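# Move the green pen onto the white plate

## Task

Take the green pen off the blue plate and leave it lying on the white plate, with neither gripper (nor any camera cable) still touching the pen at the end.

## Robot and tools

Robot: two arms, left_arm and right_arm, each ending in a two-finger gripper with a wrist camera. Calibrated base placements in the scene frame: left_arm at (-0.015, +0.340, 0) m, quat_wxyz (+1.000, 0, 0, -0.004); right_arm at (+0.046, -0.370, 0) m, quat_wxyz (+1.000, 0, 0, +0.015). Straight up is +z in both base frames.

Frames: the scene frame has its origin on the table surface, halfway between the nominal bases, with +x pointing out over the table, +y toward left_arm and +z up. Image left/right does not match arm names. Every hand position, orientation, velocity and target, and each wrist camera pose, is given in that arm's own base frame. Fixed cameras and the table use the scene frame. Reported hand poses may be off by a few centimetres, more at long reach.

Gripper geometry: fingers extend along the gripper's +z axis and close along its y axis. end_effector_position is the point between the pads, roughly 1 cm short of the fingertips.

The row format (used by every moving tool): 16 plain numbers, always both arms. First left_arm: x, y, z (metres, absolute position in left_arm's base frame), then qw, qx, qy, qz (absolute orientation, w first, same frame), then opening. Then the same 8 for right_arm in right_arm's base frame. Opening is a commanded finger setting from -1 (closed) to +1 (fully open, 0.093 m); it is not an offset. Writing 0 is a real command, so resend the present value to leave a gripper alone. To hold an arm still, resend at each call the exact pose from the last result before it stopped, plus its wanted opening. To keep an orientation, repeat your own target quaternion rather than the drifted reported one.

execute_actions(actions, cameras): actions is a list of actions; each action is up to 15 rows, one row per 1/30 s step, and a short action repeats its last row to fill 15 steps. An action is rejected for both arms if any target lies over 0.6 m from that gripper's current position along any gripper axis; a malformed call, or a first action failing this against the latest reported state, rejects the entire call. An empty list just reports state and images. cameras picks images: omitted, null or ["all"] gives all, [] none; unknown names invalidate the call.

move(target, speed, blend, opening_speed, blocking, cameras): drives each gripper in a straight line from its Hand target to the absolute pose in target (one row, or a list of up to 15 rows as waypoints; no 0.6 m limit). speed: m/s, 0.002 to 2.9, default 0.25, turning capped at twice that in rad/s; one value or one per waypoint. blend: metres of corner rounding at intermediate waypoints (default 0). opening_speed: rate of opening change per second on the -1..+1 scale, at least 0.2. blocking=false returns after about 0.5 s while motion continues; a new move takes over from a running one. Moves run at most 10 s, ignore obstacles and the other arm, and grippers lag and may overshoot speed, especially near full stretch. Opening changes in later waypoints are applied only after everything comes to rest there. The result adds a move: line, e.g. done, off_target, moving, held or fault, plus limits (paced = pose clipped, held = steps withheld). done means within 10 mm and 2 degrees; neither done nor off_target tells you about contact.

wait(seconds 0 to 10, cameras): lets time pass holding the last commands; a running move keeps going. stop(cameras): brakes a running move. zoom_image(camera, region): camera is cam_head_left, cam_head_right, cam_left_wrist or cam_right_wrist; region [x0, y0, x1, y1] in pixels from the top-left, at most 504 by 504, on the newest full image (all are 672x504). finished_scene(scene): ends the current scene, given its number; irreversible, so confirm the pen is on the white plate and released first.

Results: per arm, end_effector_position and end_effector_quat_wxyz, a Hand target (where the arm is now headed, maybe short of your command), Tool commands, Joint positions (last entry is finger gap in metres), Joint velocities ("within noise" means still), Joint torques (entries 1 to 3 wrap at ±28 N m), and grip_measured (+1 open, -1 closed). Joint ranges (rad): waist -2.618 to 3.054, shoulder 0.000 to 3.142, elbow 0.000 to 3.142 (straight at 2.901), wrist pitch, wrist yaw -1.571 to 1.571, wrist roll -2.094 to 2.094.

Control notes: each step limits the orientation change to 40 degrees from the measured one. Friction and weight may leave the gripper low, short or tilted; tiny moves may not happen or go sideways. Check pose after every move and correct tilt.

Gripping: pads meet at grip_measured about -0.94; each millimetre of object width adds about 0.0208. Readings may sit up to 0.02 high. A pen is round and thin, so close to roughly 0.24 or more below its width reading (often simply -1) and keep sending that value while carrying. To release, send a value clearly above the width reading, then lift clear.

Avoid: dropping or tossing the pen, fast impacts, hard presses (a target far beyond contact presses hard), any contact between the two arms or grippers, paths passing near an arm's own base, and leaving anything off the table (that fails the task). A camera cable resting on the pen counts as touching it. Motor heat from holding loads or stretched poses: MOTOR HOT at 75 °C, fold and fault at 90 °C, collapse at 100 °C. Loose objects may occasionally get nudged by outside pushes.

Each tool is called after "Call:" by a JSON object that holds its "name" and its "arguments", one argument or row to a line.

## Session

Call:
{"name": "execute_actions", "arguments": {
  "actions": []
}}

Call:
{"name": "zoom_image", "arguments": {
  "camera": "cam_head_right",
  "region": [120, 160, 540, 440]
}}

Scene clock: 0.00 s.
left_arm: end_effector_position=(+0.3444, -0.1940, +0.1429) grip_measured=+1.000 end_effector_quat_wxyz=(+0.410, +0.246, +0.846, -0.237) | right_arm: end_effector_position=(+0.3587, +0.1550, +0.1245) grip_measured=+1.000 end_effector_quat_wxyz=(+0.350, -0.104, +0.882, +0.298)
Joint positions: left_arm=[-0.358 1.38 0.763 -0.016 0.371 0.019 0.093] | right_arm=[0.202 1.439 0.77 -0.046 -0.495 0.195 0.093]
Joint velocities: within noise
Joint torques (N m): no reading
Motor temperatures (°C): left_arm=[26 28 28 29 26 28 26] | right_arm=[27 28 25 26 26 27 27]
Heat: left arm: 29 °C; right arm: 28 °C.
Hand target: left_arm +0.3457, -0.1944, +0.1474; +0.414, +0.246, +0.844, -0.237 | right_arm +0.3605, +0.1553, +0.1296; +0.356, -0.106, +0.879, +0.298
Tool commands: left_gripper/opening=+1.0 right_gripper/opening=+1.0

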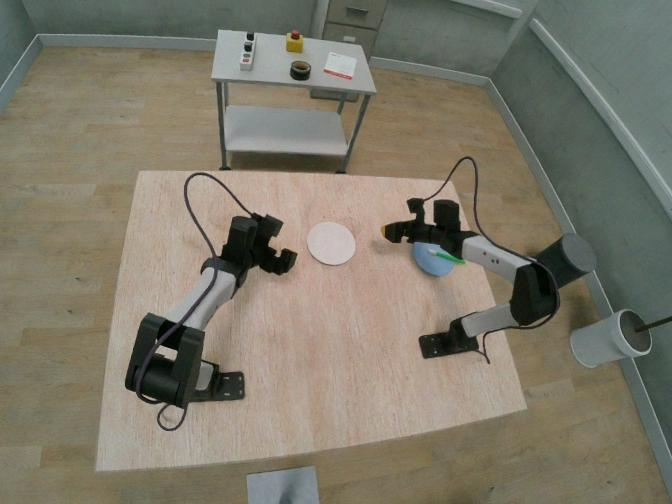

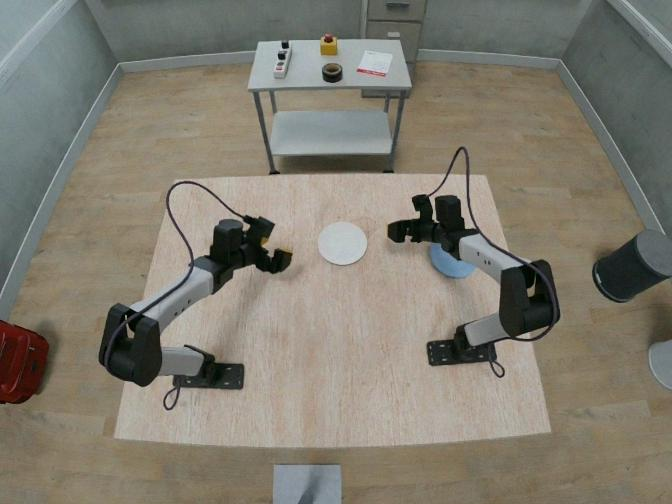

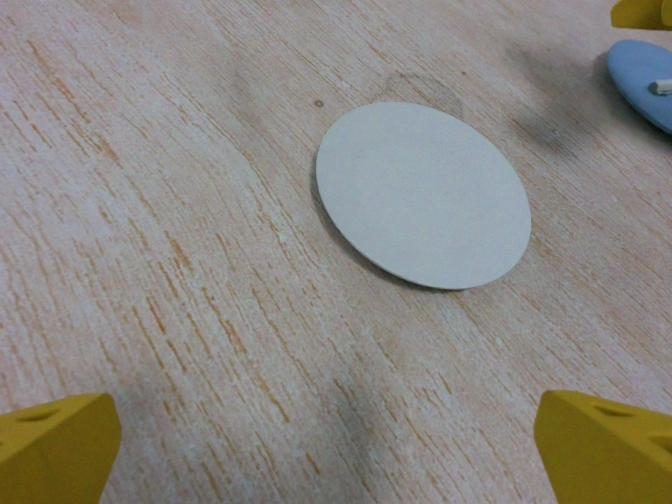

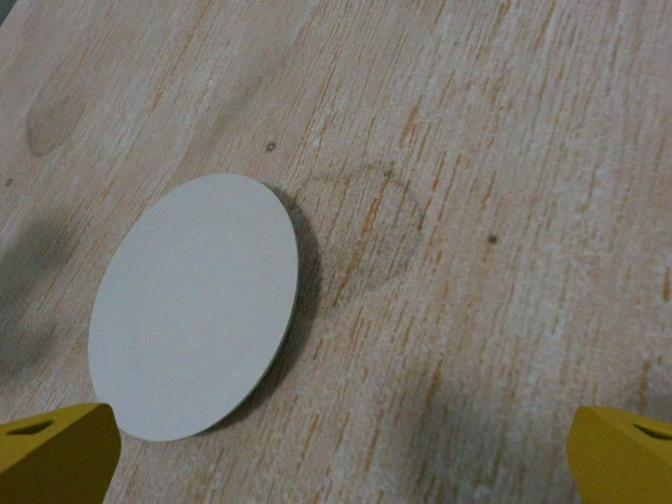

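Scaled by 1.200.

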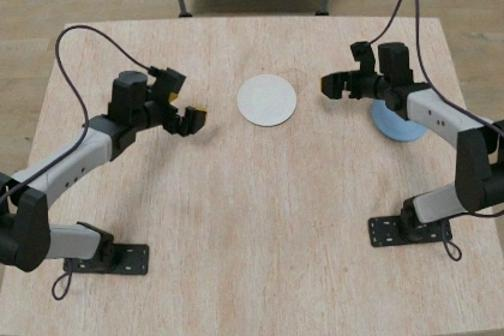

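Call:
{"name": "move", "arguments": {
  "target": [0.392, 0.0, 0.147, 0.4568, 0.0233, 0.8808, -0.1251, 1, 0.26, -0.03, 0.225, 0.1736, 0, 0.985, 0, 0.2]
}}

Call:
{"name": "zoom_image", "arguments": {
  "camera": "cam_head_right",
  "region": [300, 190, 510, 300]
}}

Scene clock: 24.00 s.
left_arm: end_effector_position=(+0.3941, -0.0016, +0.1557) grip_measured=+1.000 end_effector_quat_wxyz=(+0.471, +0.028, +0.873, -0.124) | right_arm: end_effector_position=(+0.2610, -0.0261, +0.2200) grip_measured=+0.202 end_effector_quat_wxyz=(+0.179, +0.001, +0.984, +0.009)
Joint positions: left_arm=[0.151 1.346 0.763 -0.016 0.371 0.019 0.093] | right_arm=[-0.143 1.26 1.352 -1.307 -0.067 -0.128 0.055]
Joint velocities: within noise
Joint torques (N m): left_arm=[0.47 -3.69 8.18 2.12 0.22 0.01] | right_arm=[-0.16 -2.73 8.5 0.94 0.05 -0.03]
Motor temperatures (°C): left_arm=[26 30 31 35 26 28 26] | right_arm=[27 31 28 30 26 27 27]
Heat: left arm: 35 °C; right arm: 31 °C.
Hand target: left_arm +0.3914, -0.0004, +0.1470; +0.456, +0.022, +0.880, -0.127 | right_arm +0.2587, -0.0298, +0.2259; +0.175, -0.001, +0.985, +0.000
Off the commanded pose: left_arm 0.009 m, 2 deg | right_arm 0.006 m, 1 deg.
move: done

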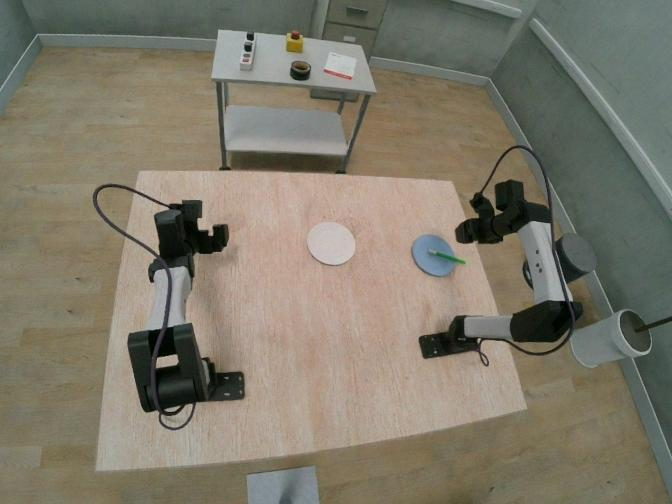

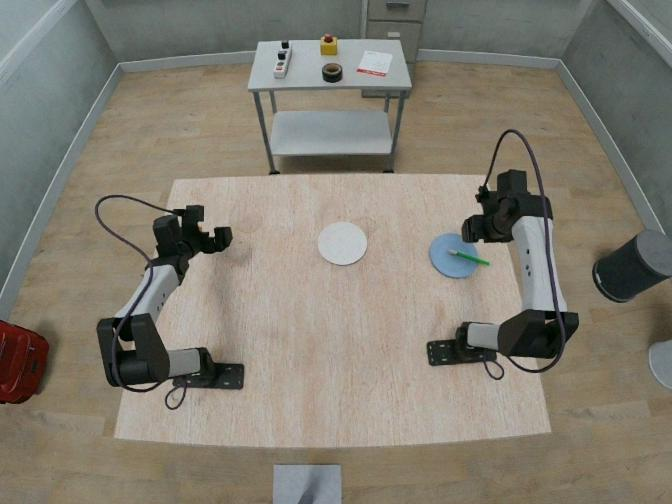

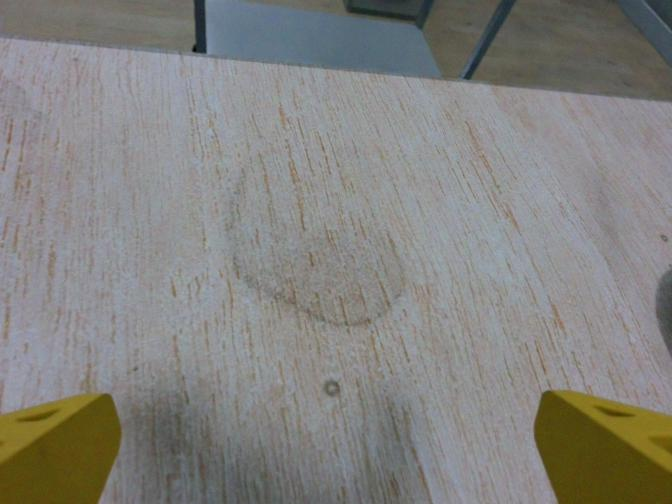

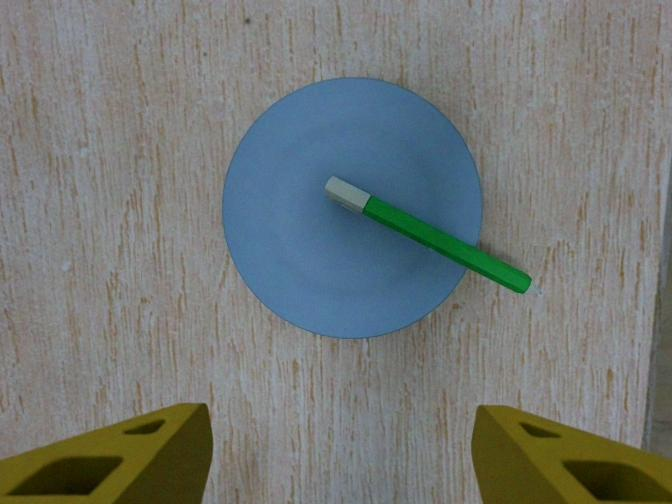

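Scaled by 2.400.

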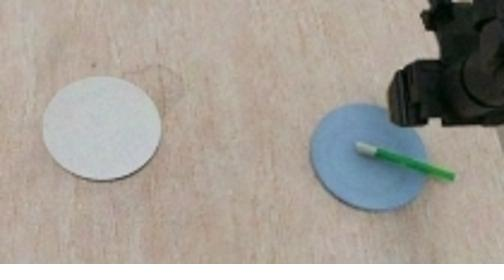

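Call:
{"name": "move", "arguments": {
  "target": [0.3941, -0.0016, 0.1557, 0.471, 0.028, 0.873, -0.124, 1, 0.305, -0.077, 0.065, 0, -0.5344, 0.8453, 0, -0.15],
  "cameras": ["cam_right_wrist"]
}}

Scene clock: 47.67 s.
left_arm: end_effector_position=(+0.3941, -0.0016, +0.1557) grip_measured=+1.000 end_effector_quat_wxyz=(+0.471, +0.028, +0.873, -0.124) | right_arm: end_effector_position=(+0.3055, -0.0732, +0.0720) grip_measured=-0.148 end_effector_quat_wxyz=(+0.006, -0.531, +0.847, +0.004)
Joint positions: left_arm=[0.151 1.346 0.763 -0.016 0.371 0.019 0.093] | right_arm=[-0.242 1.755 1.28 -1.094 -0.014 -1.363 0.038]
Joint velocities: within noise
Joint torques (N m): left_arm=[-0.03 -4.53 8.29 2.35 0.18 0.03] | right_arm=[-0.1 -6.9 4.14 0.56 -0.01 -0.05]
Motor temperatures (°C): left_arm=[26 30 33 37 26 28 26] | right_arm=[27 30 31 28 26 27 27]
Heat: left arm: 37 °C; right arm: 31 °C.
Hand target: left_arm +0.3941, -0.0016, +0.1557; +0.471, +0.028, +0.873, -0.124 | right_arm +0.3050, -0.0767, +0.0658; +0.000, -0.535, +0.845, +0.000
Off the commanded pose: left_arm 0.000 m, 0 deg | right_arm 0.008 m, 1 deg.
move: done
Images, in order (width x height): cam_right_wrist 672x504.

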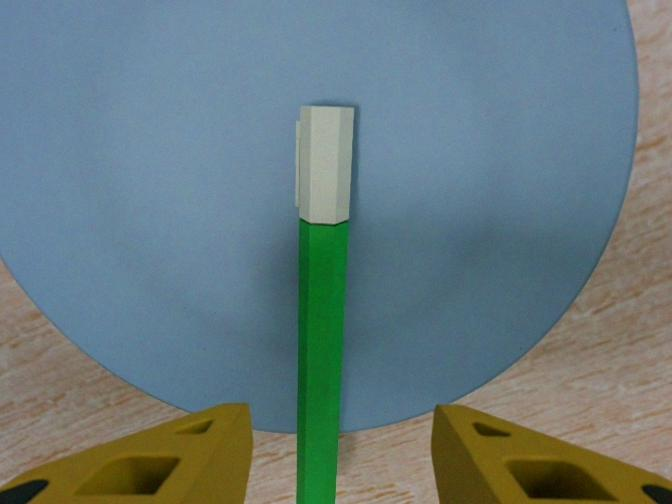

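Call:
{"name": "move", "arguments": {
  "target": [0.3941, -0.0016, 0.1557, 0.471, 0.028, 0.873, -0.124, 1, 0.302, -0.076, 0.044, 0, -0.5344, 0.8453, 0, -0.15],
  "cameras": ["cam_right_wrist", "cam_head_right"],
  "speed": 0.08
}}

Call:
{"name": "zoom_image", "arguments": {
  "camera": "cam_head_right",
  "region": [400, 200, 520, 300]
}}

Scene clock: 61.63 s.
left_arm: end_effector_position=(+0.3941, -0.0016, +0.1557) grip_measured=+1.000 end_effector_quat_wxyz=(+0.471, +0.028, +0.873, -0.124) | right_arm: end_effector_position=(+0.3040, -0.0728, +0.0518) grip_measured=-0.148 end_effector_quat_wxyz=(+0.008, -0.531, +0.847, +0.002)
Joint positions: left_arm=[0.151 1.346 0.763 -0.016 0.371 0.019 0.093] | right_arm=[-0.242 1.765 1.21 -1.008 -0.014 -1.363 0.038]
Joint velocities: within noise
Joint torques (N m): left_arm=[-0.03 -4.53 8.28 2.35 0.18 0.03] | right_arm=[-0.1 -6.64 3.73 0.58 -0.01 -0.02]
Motor temperatures (°C): left_arm=[26 30 33 39 26 28 26] | right_arm=[27 31 30 28 26 27 27]
Heat: left arm: 39 °C; right arm: 31 °C.
Hand target: left_arm +0.3941, -0.0016, +0.1557; +0.471, +0.028, +0.873, -0.124 | right_arm +0.3018, -0.0759, +0.0442; +0.000, -0.534, +0.845, +0.000
Off the commanded pose: left_arm 0.000 m, 0 deg | right_arm 0.009 m, 1 deg.
move: done
Images, in order (width x height): cam_head_right 672x504, cam_right_wrist 672x504.

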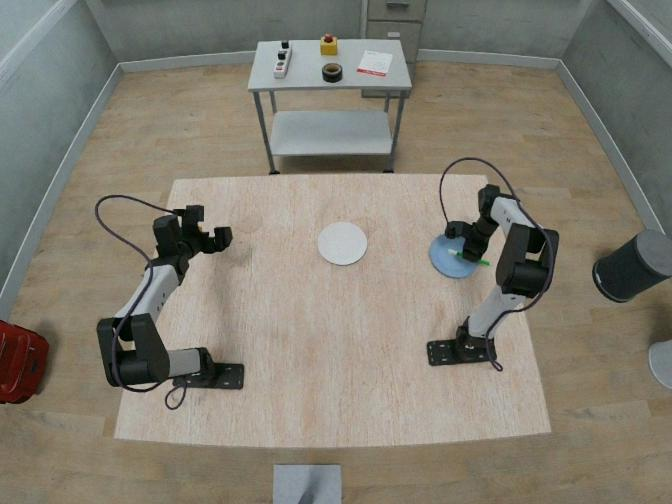

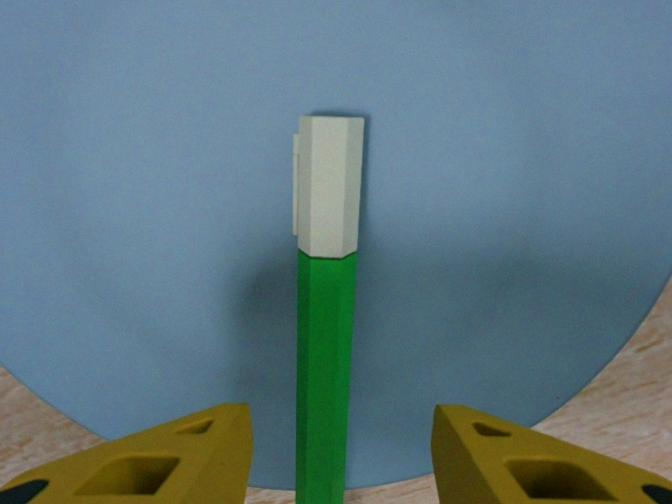

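Scaled by 4.200.

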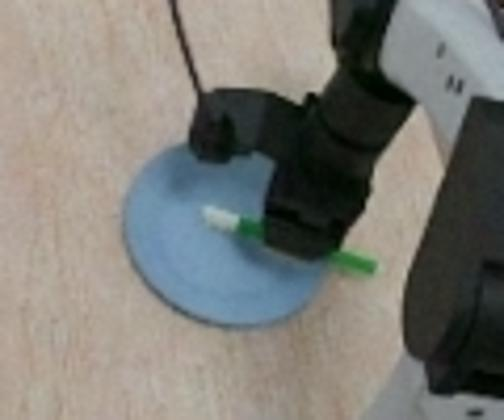

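Call:
{"name": "move", "arguments": {
  "target": [0.3941, -0.0016, 0.1557, 0.471, 0.028, 0.873, -0.124, 1, 0.298, -0.0745, 0.031, 0, -0.5344, 0.8453, 0, -0.15],
  "cameras": ["cam_right_wrist"],
  "speed": 0.05
}}

Scene clock: 72.87 s.
left_arm: end_effector_position=(+0.3941, -0.0016, +0.1557) grip_measured=+1.000 end_effector_quat_wxyz=(+0.471, +0.028, +0.873, -0.124) | right_arm: end_effector_position=(+0.3006, -0.0720, +0.0398) grip_measured=-0.148 end_effector_quat_wxyz=(+0.009, -0.531, +0.847, +0.001)
Joint positions: left_arm=[0.151 1.346 0.763 -0.016 0.371 0.019 0.093] | right_arm=[-0.242 1.765 1.159 -0.954 -0.014 -1.363 0.038]
Joint velocities: within noise
Joint torques (N m): left_arm=[-0.02 -4.55 8.28 2.35 0.18 0.03] | right_arm=[0.01 -6.26 3.62 0.59 0 -0.01]
Motor temperatures (°C): left_arm=[26 30 33 40 26 28 26] | right_arm=[27 31 29 28 26 27 27]
Heat: left arm: 40 °C; right arm: 31 °C.
Hand target: left_arm +0.3941, -0.0016, +0.1557; +0.471, +0.028, +0.873, -0.124 | right_arm +0.2979, -0.0744, +0.0313; +0.000, -0.534, +0.845, +0.000
Off the commanded pose: left_arm 0.000 m, 0 deg | right_arm 0.010 m, 1 deg.
move: done
Images, in order (width x height): cam_right_wrist 672x504.

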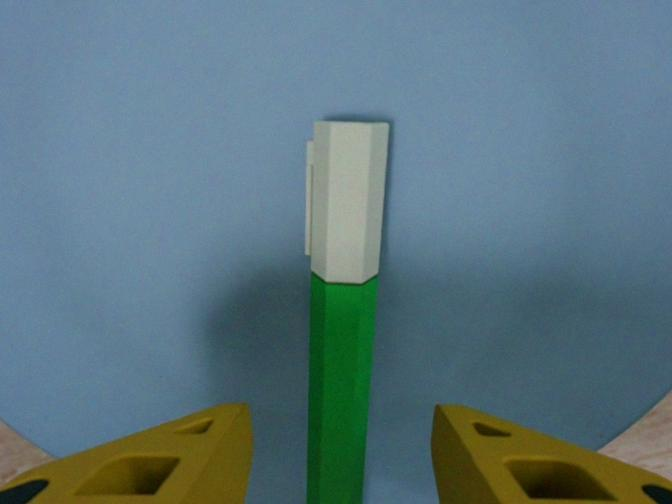

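Call:
{"name": "move", "arguments": {
  "target": [0.3941, -0.0016, 0.1557, 0.471, 0.028, 0.873, -0.124, 1, 0.298, -0.0745, 0.031, 0, -0.5344, 0.8453, 0, -0.98],
  "cameras": ["cam_right_wrist"],
  "speed": 0.05,
  "opening_speed": 0.6
}}

Scene clock: 83.47 s.
left_arm: end_effector_position=(+0.3941, -0.0016, +0.1557) grip_measured=+1.000 end_effector_quat_wxyz=(+0.471, +0.028, +0.873, -0.124) | right_arm: end_effector_position=(+0.3006, -0.0720, +0.0398) grip_measured=-0.952 end_effector_quat_wxyz=(+0.009, -0.531, +0.847, +0.001)
Joint positions: left_arm=[0.151 1.346 0.763 -0.016 0.371 0.019 0.093] | right_arm=[-0.242 1.765 1.159 -0.954 -0.014 -1.363 0]
Joint velocities: within noise
Joint torques (N m): left_arm=[-0.02 -4.55 8.29 2.35 0.18 0.03] | right_arm=[-0.02 -6.24 3.58 0.58 0 -0.01]
Motor temperatures (°C): left_arm=[26 30 34 41 26 28 26] | right_arm=[27 32 29 28 26 27 27]
Heat: left arm: 41 °C; right arm: 32 °C.
Hand target: left_arm +0.3941, -0.0016, +0.1557; +0.471, +0.028, +0.873, -0.124 | right_arm +0.2976, -0.0743, +0.0313; +0.000, -0.534, +0.845, +0.000
Off the commanded pose: left_arm 0.000 m, 0 deg | right_arm 0.010 m, 1 deg.
move: done
Images, in order (width x height): cam_right_wrist 672x504.

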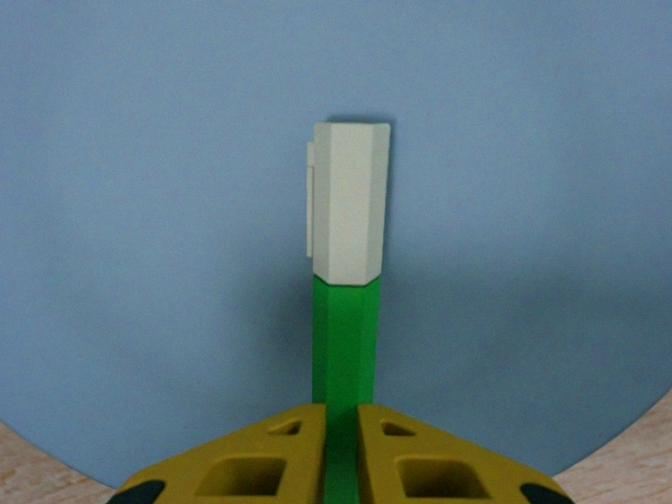

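Call:
{"name": "move", "arguments": {
  "target": [
    [0.3941, -0.0016, 0.1557, 0.471, 0.028, 0.873, -0.124, 1, 0.298, -0.0745, 0.031, 0, -0.5344, 0.8453, 0, -0.3],
    [0.3941, -0.0016, 0.1557, 0.471, 0.028, 0.873, -0.124, 1, 0.297, -0.0745, 0.021, 0, -0.5344, 0.8453, 0, -0.3]
  ],
  "cameras": ["cam_right_wrist"],
  "speed": 0.05,
  "opening_speed": 0.8
}}

Scene clock: 96.47 s.
left_arm: end_effector_position=(+0.3941, -0.0016, +0.1557) grip_measured=+1.000 end_effector_quat_wxyz=(+0.471, +0.028, +0.873, -0.124) | right_arm: end_effector_position=(+0.2995, -0.0717, +0.0289) grip_measured=-0.302 end_effector_quat_wxyz=(+0.007, -0.531, +0.847, +0.002)
Joint positions: left_arm=[0.151 1.346 0.763 -0.016 0.371 0.019 0.093] | right_arm=[-0.242 1.78 1.13 -0.914 -0.014 -1.363 0.031]
Joint velocities: within noise
Joint torques (N m): left_arm=[-0.02 -4.55 8.29 2.35 0.18 0.03] | right_arm=[-0.08 -6.45 3.52 0.59 -0.01 -0.02]
Motor temperatures (°C): left_arm=[26 30 34 42 26 28 26] | right_arm=[27 32 28 28 26 27 27]
Heat: left arm: 42 °C; right arm: 32 °C.
Hand target: left_arm +0.3941, -0.0016, +0.1557; +0.471, +0.028, +0.873, -0.124 | right_arm +0.2967, -0.0744, +0.0212; +0.000, -0.534, +0.845, +0.000
Off the commanded pose: left_arm 0.000 m, 0 deg | right_arm 0.009 m, 1 deg.
move: done
Images, in order (width x height): cam_right_wrist 672x504.

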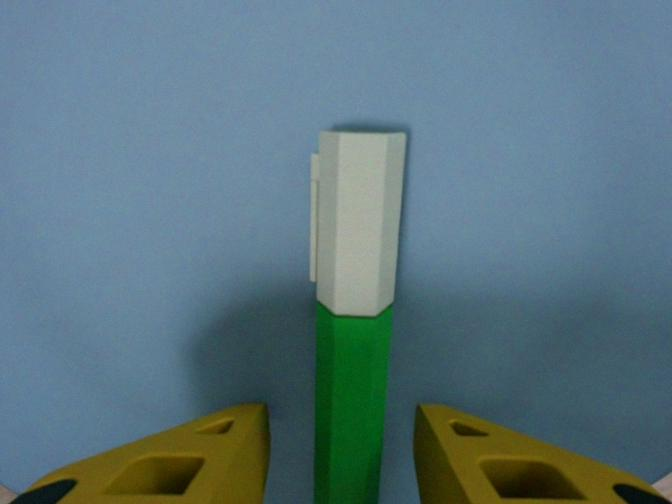

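Call:
{"name": "move", "arguments": {
  "target": [0.3941, -0.0016, 0.1557, 0.471, 0.028, 0.873, -0.124, 1, 0.299, -0.0755, 0.013, 0, -0.5344, 0.8453, 0, -0.3],
  "cameras": ["cam_right_wrist"],
  "speed": 0.04
}}

Scene clock: 107.80 s.
left_arm: end_effector_position=(+0.3941, -0.0016, +0.1557) grip_measured=+1.000 end_effector_quat_wxyz=(+0.471, +0.028, +0.873, -0.124) | right_arm: end_effector_position=(+0.3006, -0.0720, +0.0246) grip_measured=-0.302 end_effector_quat_wxyz=(+0.007, -0.531, +0.847, +0.002)
Joint positions: left_arm=[0.151 1.346 0.763 -0.016 0.371 0.019 0.093] | right_arm=[-0.242 1.791 1.126 -0.899 -0.014 -1.363 0.031]
Joint velocities: within noise
Joint torques (N m): left_arm=[-0.02 -4.53 8.28 2.35 0.18 0.03] | right_arm=[-0.18 -5.7 3.21 0.75 -0.01 -0.04]
Motor temperatures (°C): left_arm=[26 30 34 42 26 28 26] | right_arm=[27 33 28 28 26 27 27]
Heat: left arm: 42 °C; right arm: 33 °C.
Hand target: left_arm +0.3941, -0.0016, +0.1557; +0.471, +0.028, +0.873, -0.124 | right_arm +0.2988, -0.0753, +0.0135; +0.000, -0.534, +0.845, +0.000
Off the commanded pose: left_arm 0.000 m, 0 deg | right_arm 0.012 m, 1 deg.
move: off_target (right_arm)
Images, in order (width x height): cam_right_wrist 672x504.

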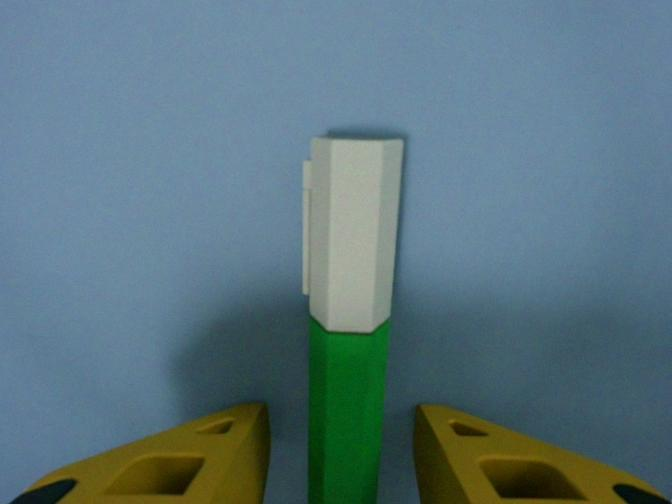

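Call:
{"name": "move", "arguments": {
  "target": [0.3941, -0.0016, 0.1557, 0.471, 0.028, 0.873, -0.124, 1, 0.299, -0.0755, 0.013, 0, -0.5344, 0.8453, 0, -0.98],
  "cameras": ["cam_right_wrist"],
  "speed": 0.04,
  "opening_speed": 0.6
}}

Scene clock: 113.57 s.
left_arm: end_effector_position=(+0.3941, -0.0016, +0.1557) grip_measured=+1.000 end_effector_quat_wxyz=(+0.471, +0.028, +0.873, -0.124) | right_arm: end_effector_position=(+0.3050, -0.0739, +0.0245) grip_measured=-0.854 end_effector_quat_wxyz=(+0.012, -0.531, +0.847, -0.006)
Joint positions: left_arm=[0.151 1.346 0.763 -0.016 0.371 0.019 0.093] | right_arm=[-0.242 1.792 1.126 -0.879 -0.009 -1.363 0.004]
Joint velocities: within noise
Joint torques (N m): left_arm=[-0.03 -4.55 8.29 2.35 0.18 0.03] | right_arm=[-0.18 -5.81 3.22 0.57 -0.05 -0.03]
Motor temperatures (°C): left_arm=[26 31 34 43 26 28 26] | right_arm=[27 33 28 28 26 27 27]
Heat: left arm: 43 °C; right arm: 33 °C.
Hand target: left_arm +0.3941, -0.0016, +0.1557; +0.471, +0.028, +0.873, -0.124 | right_arm +0.2988, -0.0754, +0.0134; +0.000, -0.534, +0.845, +0.000
Off the commanded pose: left_arm 0.000 m, 0 deg | right_arm 0.013 m, 2 deg.
move: off_target (right_arm)
Images, in order (width x height): cam_right_wrist 672x504.

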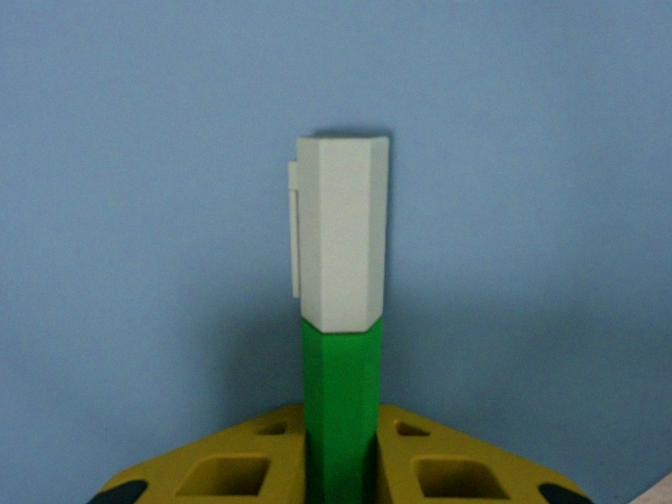

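Call:
{"name": "move", "arguments": {
  "target": [
    [0.3941, -0.0016, 0.1557, 0.471, 0.028, 0.873, -0.124, 1, 0.305, -0.074, 0.085, 0, -0.5344, 0.8453, 0, -0.98],
    [0.3941, -0.0016, 0.1557, 0.471, 0.028, 0.873, -0.124, 1, 0.365, 0.325, 0.12, 0, -0.5344, 0.8453, 0, -0.98]
  ],
  "cameras": ["cam_right_wrist", "cam_head_right"],
  "speed": [0.12, 0.25],
  "blend": 0.02
}}

Call:
{"name": "zoom_image", "arguments": {
  "camera": "cam_head_right",
  "region": [280, 190, 420, 290]
}}

Scene clock: 134.43 s.
left_arm: end_effector_position=(+0.3941, -0.0016, +0.1557) grip_measured=+1.000 end_effector_quat_wxyz=(+0.471, +0.028, +0.873, -0.124) | right_arm: end_effector_position=(+0.3629, +0.3270, +0.1186) grip_measured=-0.863 end_effector_quat_wxyz=(+0.048, -0.545, +0.837, +0.010)
Joint positions: left_arm=[0.151 1.346 0.763 -0.016 0.371 0.019 0.093] | right_arm=[0.732 2.467 2.555 -1.561 -0.005 -0.421 0.004]
Joint velocities: within noise
Joint torques (N m): left_arm=[-0.02 -4.55 8.29 2.35 0.18 0.03] | right_arm=[-0.24 -12 8.1 0.34 0.02 0.2]
Motor temperatures (°C): left_arm=[26 31 35 44 26 28 26] | right_arm=[27 34 28 28 26 27 28]
Heat: left arm: 44 °C; right arm: 34 °C.
Hand target: left_arm +0.3941, -0.0016, +0.1557; +0.471, +0.028, +0.873, -0.124 | right_arm +0.3658, +0.3236, +0.1195; +0.046, -0.538, +0.842, +0.004
Off the commanded pose: left_arm 0.000 m, 0 deg | right_arm 0.003 m, 6 deg.
joint sent to its limit (right arm) — joint 4 (wrist pitch), lower limit. The joint targets are off in orientation, not in position.
move: off_target (right_arm)
Images, in order (width x height): cam_head_right 672x504, cam_right_wrist 672x504.

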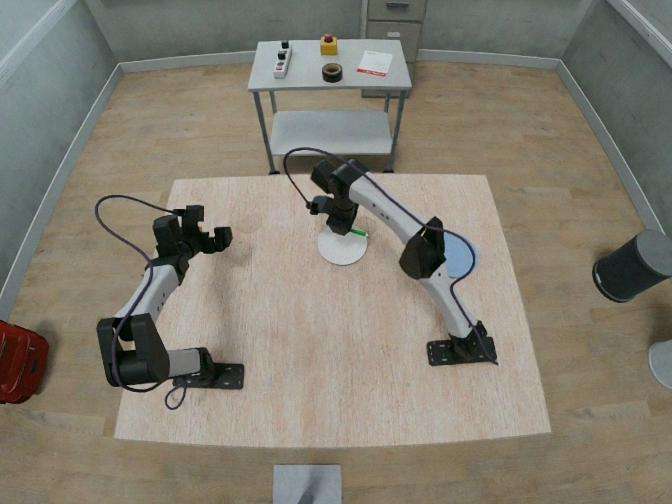

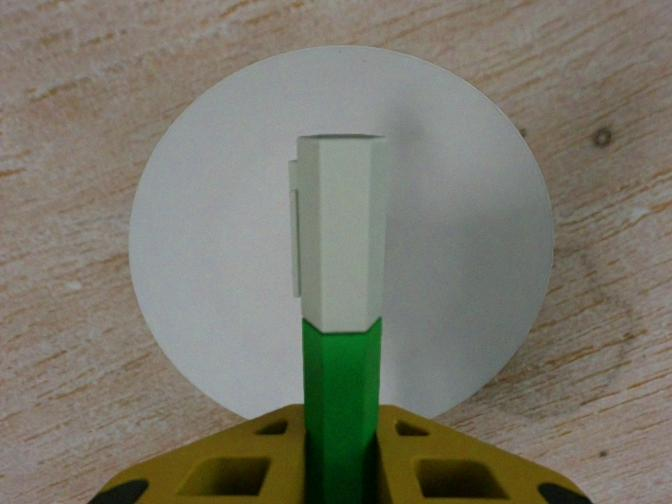

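Scaled by 3.600.

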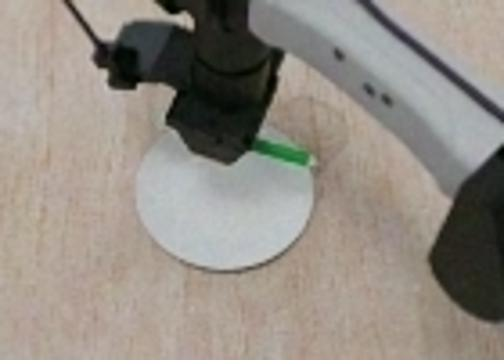

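Call:
{"name": "move", "arguments": {
  "target": [0.3941, -0.0016, 0.1557, 0.471, 0.028, 0.873, -0.124, 1, 0.374, 0.343, 0.045, 0, -0.5344, 0.8453, 0, -0.98],
  "cameras": ["cam_right_wrist", "cam_head_right"],
  "speed": 0.15
}}

Call:
{"name": "zoom_image", "arguments": {
  "camera": "cam_head_right",
  "region": [280, 190, 420, 290]
}}

Scene clock: 154.03 s.
left_arm: end_effector_position=(+0.3941, -0.0016, +0.1557) grip_measured=+1.000 end_effector_quat_wxyz=(+0.471, +0.028, +0.873, -0.124) | right_arm: end_effector_position=(+0.3740, +0.3406, +0.0431) grip_measured=-0.863 end_effector_quat_wxyz=(+0.003, -0.537, +0.844, +0.003)
Joint positions: left_arm=[0.151 1.346 0.763 -0.016 0.371 0.019 0.093] | right_arm=[0.737 2.708 2.713 -1.569 -0.005 -0.397 0.004]
Joint velocities: within noise
Joint torques (N m): left_arm=[-0.03 -4.56 8.29 2.35 0.19 0.03] | right_arm=[0.58 -13.46 7.95 0.16 -0.07 0.19]
Motor temperatures (°C): left_arm=[26 31 35 45 26 28 26] | right_arm=[27 38 29 27 26 27 28]
Heat: left arm: 45 °C; right arm: 38 °C.
Hand target: left_arm +0.3941, -0.0016, +0.1557; +0.471, +0.028, +0.873, -0.124 | right_arm +0.3735, +0.3426, +0.0450; +0.005, -0.535, +0.845, +0.001
Off the commanded pose: left_arm 0.000 m, 0 deg | right_arm 0.003 m, 1 deg.
joint sent to its limit (right arm) — joint 4 (wrist pitch), lower limit. The joint targets still meet the commanded pose.
move: done
Images, in order (width x height): cam_head_right 672x504, cam_right_wrist 672x504.

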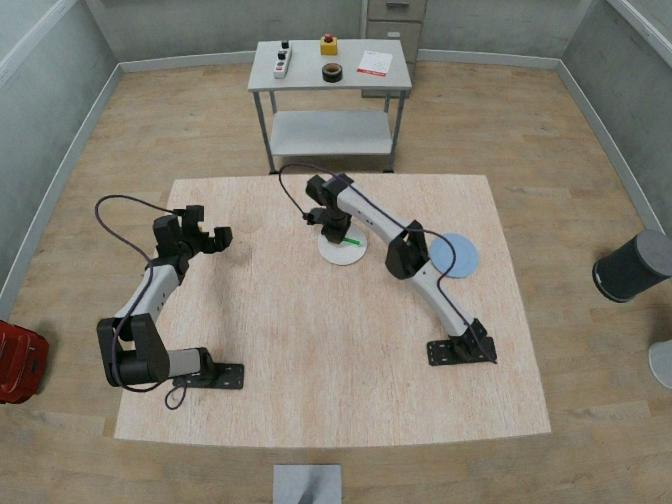

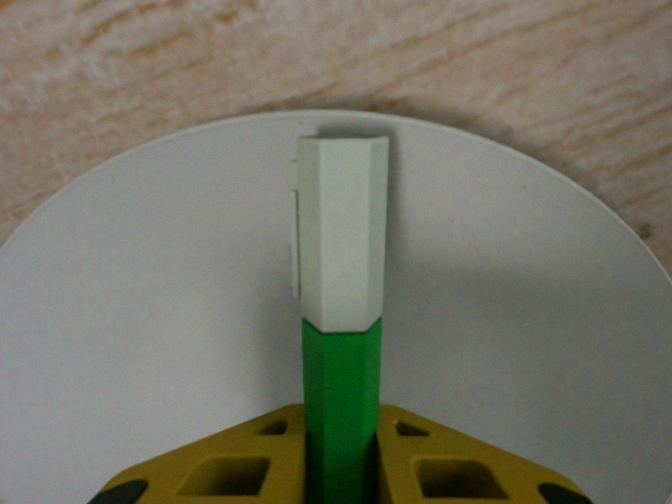

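Scaled by 3.600.

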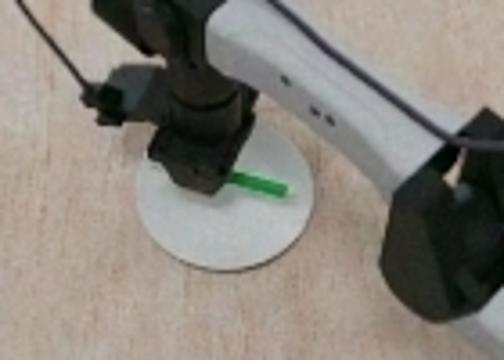

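Call:
{"name": "move", "arguments": {
  "target": [
    [0.3941, -0.0016, 0.1557, 0.471, 0.028, 0.873, -0.124, 1, 0.369, 0.335, 0.042, 0, -0.5344, 0.8453, 0, -0.98],
    [0.3941, -0.0016, 0.1557, 0.471, 0.028, 0.873, -0.124, 1, 0.369, 0.335, 0.025, 0, -0.5344, 0.8453, 0, -0.98]
  ],
  "cameras": ["cam_right_wrist", "cam_head_right"],
  "speed": [0.1, 0.04]
}}

Call:
{"name": "zoom_image", "arguments": {
  "camera": "cam_head_right",
  "region": [280, 190, 420, 290]
}}

Scene clock: 173.67 s.
left_arm: end_effector_position=(+0.3941, -0.0016, +0.1557) grip_measured=+1.000 end_effector_quat_wxyz=(+0.471, +0.028, +0.873, -0.124) | right_arm: end_effector_position=(+0.3666, +0.3356, +0.0301) grip_measured=-0.863 end_effector_quat_wxyz=(-0.005, -0.536, +0.844, +0.005)
Joint positions: left_arm=[0.151 1.346 0.763 -0.016 0.371 0.019 0.093] | right_arm=[0.737 2.613 2.477 -1.442 -0.012 -0.394 0.004]
Joint velocities: within noise
Joint torques (N m): left_arm=[-0.02 -4.55 8.29 2.35 0.19 0.03] | right_arm=[0.2 -14.89 2.93 0.72 -0.07 0.14]
Motor temperatures (°C): left_arm=[26 31 35 46 26 28 26] | right_arm=[27 42 31 27 26 27 28]
Heat: left arm: 46 °C; right arm: 42 °C.
Hand target: left_arm +0.3941, -0.0016, +0.1557; +0.471, +0.028, +0.873, -0.124 | right_arm +0.3683, +0.3361, +0.0251; -0.001, -0.533, +0.846, +0.004
Off the commanded pose: left_arm 0.000 m, 0 deg | right_arm 0.006 m, 1 deg.
move: done
Images, in order (width x height): cam_head_right 672x504, cam_right_wrist 672x504.

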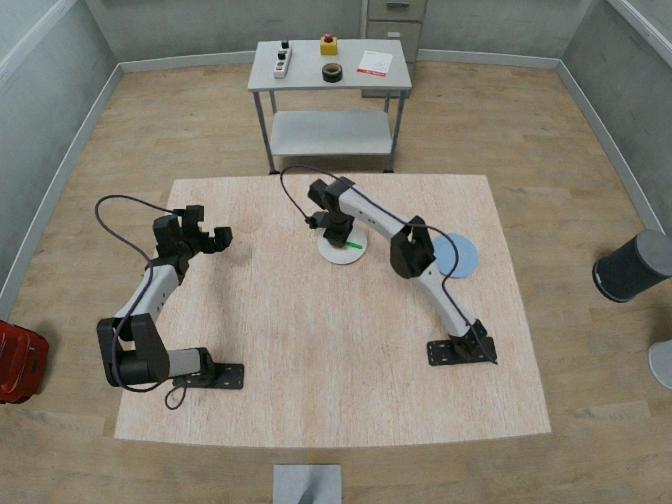

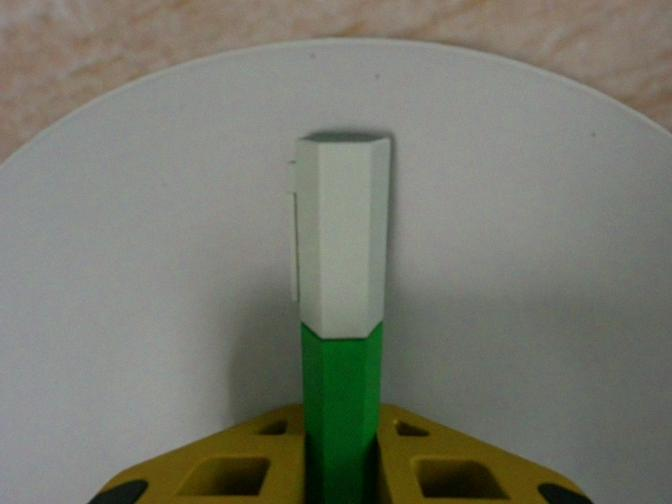

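Scaled by 3.600.

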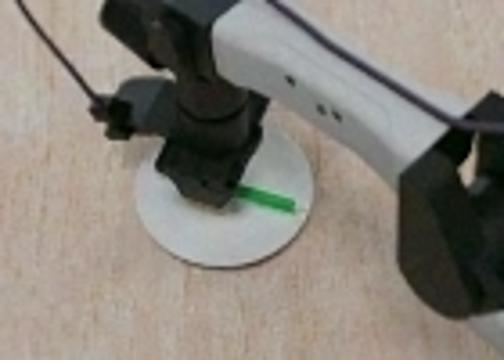

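Call:
{"name": "move", "arguments": {
  "target": [
    [0.3941, -0.0016, 0.1557, 0.471, 0.028, 0.873, -0.124, 1, 0.369, 0.335, 0.02, 0, -0.5344, 0.8453, 0, -0.98],
    [0.3941, -0.0016, 0.1557, 0.471, 0.028, 0.873, -0.124, 1, 0.369, 0.335, 0.02, 0, -0.5344, 0.8453, 0, 0.0]
  ],
  "cameras": ["cam_right_wrist"],
  "speed": [0.04, 0.04],
  "opening_speed": 0.5
}}

Scene clock: 184.57 s.
left_arm: end_effector_position=(+0.3941, -0.0016, +0.1557) grip_measured=+1.000 end_effector_quat_wxyz=(+0.471, +0.028, +0.873, -0.124) | right_arm: end_effector_position=(+0.3635, +0.3374, +0.0285) grip_measured=-0.003 end_effector_quat_wxyz=(-0.005, -0.535, +0.845, +0.008)
Joint positions: left_arm=[0.151 1.346 0.763 -0.016 0.371 0.019 0.093] | right_arm=[0.742 2.602 2.449 -1.425 -0.017 -0.388 0.045]
Joint velocities: within noise
Joint torques (N m): left_arm=[-0.03 -4.55 8.28 2.35 0.19 0.03] | right_arm=[-0.24 -14.16 3 0.77 0.01 0.11]
Motor temperatures (°C): left_arm=[26 31 36 47 26 28 26] | right_arm=[27 44 30 27 26 27 28]
Heat: left arm: 47 °C; right arm: 44 °C.
Hand target: left_arm +0.3941, -0.0016, +0.1557; +0.471, +0.028, +0.873, -0.124 | right_arm +0.3680, +0.3353, +0.0201; -0.002, -0.532, +0.847, +0.002
Off the commanded pose: left_arm 0.000 m, 0 deg | right_arm 0.010 m, 1 deg.
move: done
Images, in order (width x height): cam_right_wrist 672x504.

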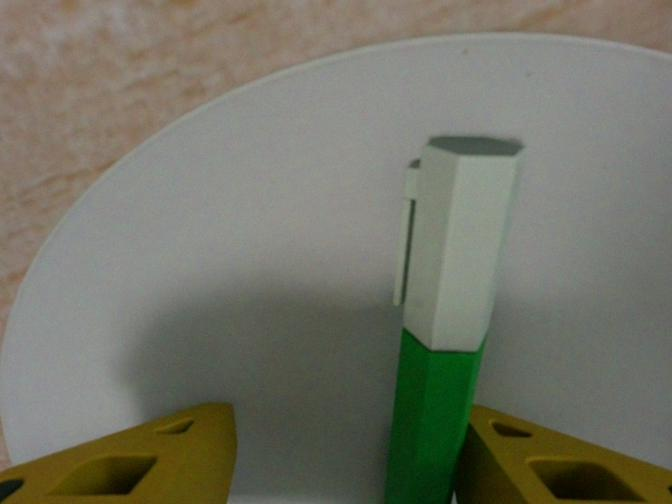

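Call:
{"name": "move", "arguments": {
  "target": [0.3941, -0.0016, 0.1557, 0.471, 0.028, 0.873, -0.124, 1, 0.366, 0.336, 0.11, 0, -0.5344, 0.8453, 0, 0.15],
  "cameras": ["cam_right_wrist", "cam_head_right"],
  "speed": 0.12
}}

Call:
{"name": "zoom_image", "arguments": {
  "camera": "cam_head_right",
  "region": [280, 190, 420, 290]
}}

Scene clock: 194.33 s.
left_arm: end_effector_position=(+0.3941, -0.0016, +0.1557) grip_measured=+1.000 end_effector_quat_wxyz=(+0.471, +0.028, +0.873, -0.124) | right_arm: end_effector_position=(+0.3674, +0.3381, +0.0896) grip_measured=+0.148 end_effector_quat_wxyz=(+0.033, -0.535, +0.844, +0.008)
Joint positions: left_arm=[0.151 1.346 0.763 -0.016 0.371 0.019 0.093] | right_arm=[0.743 2.568 2.629 -1.563 -0.003 -0.388 0.052]
Joint velocities: within noise
Joint torques (N m): left_arm=[-0.02 -4.55 8.29 2.35 0.18 0.03] | right_arm=[0.18 -17.5 6.28 0.29 0.05 0.11]
Motor temperatures (°C): left_arm=[26 31 36 47 26 28 26] | right_arm=[27 45 30 28 26 27 28]
Heat: left arm: 47 °C; right arm: 45 °C.
Hand target: left_arm +0.3941, -0.0016, +0.1557; +0.471, +0.028, +0.873, -0.124 | right_arm +0.3673, +0.3342, +0.1091; +0.048, -0.533, +0.845, +0.002
Off the commanded pose: left_arm 0.000 m, 0 deg | right_arm 0.021 m, 4 deg.
joint sent to its limit (right arm) — joint 4 (wrist pitch), lower limit. The joint targets are off in orientation, not in position.
move: off_target (right_arm)
Images, in order (width x height): cam_head_right 672x504, cam_right_wrist 672x504.

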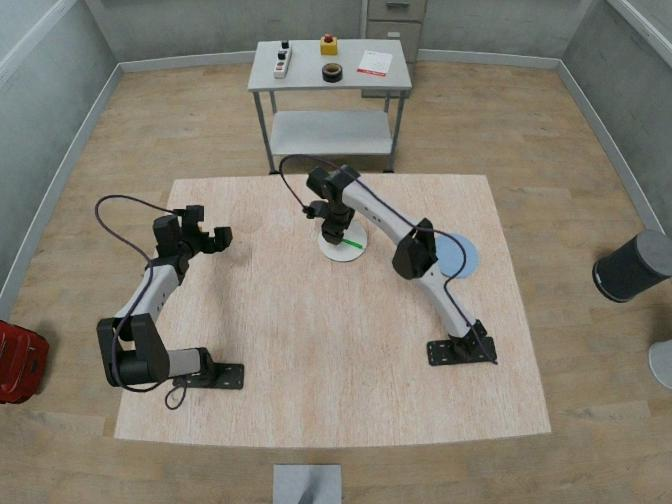

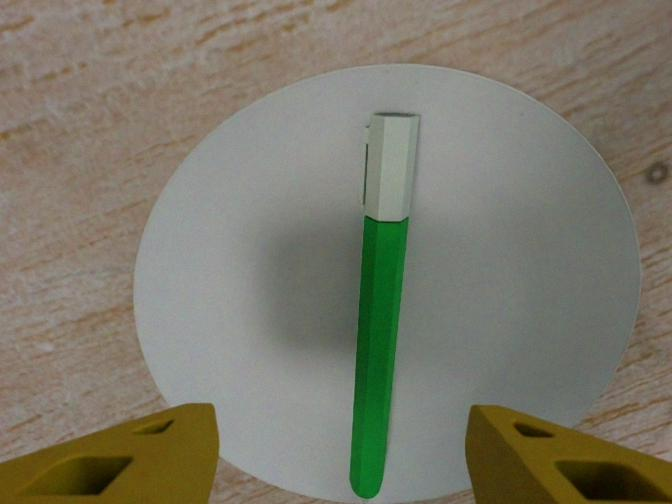

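Scaled by 3.600.

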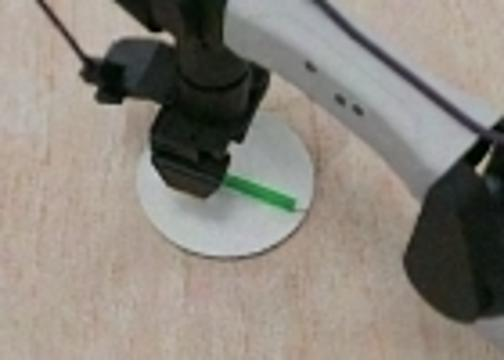

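Call:
{"name": "finished_scene", "arguments": {
  "scene": 2
}}

The scene is finished: the task was done.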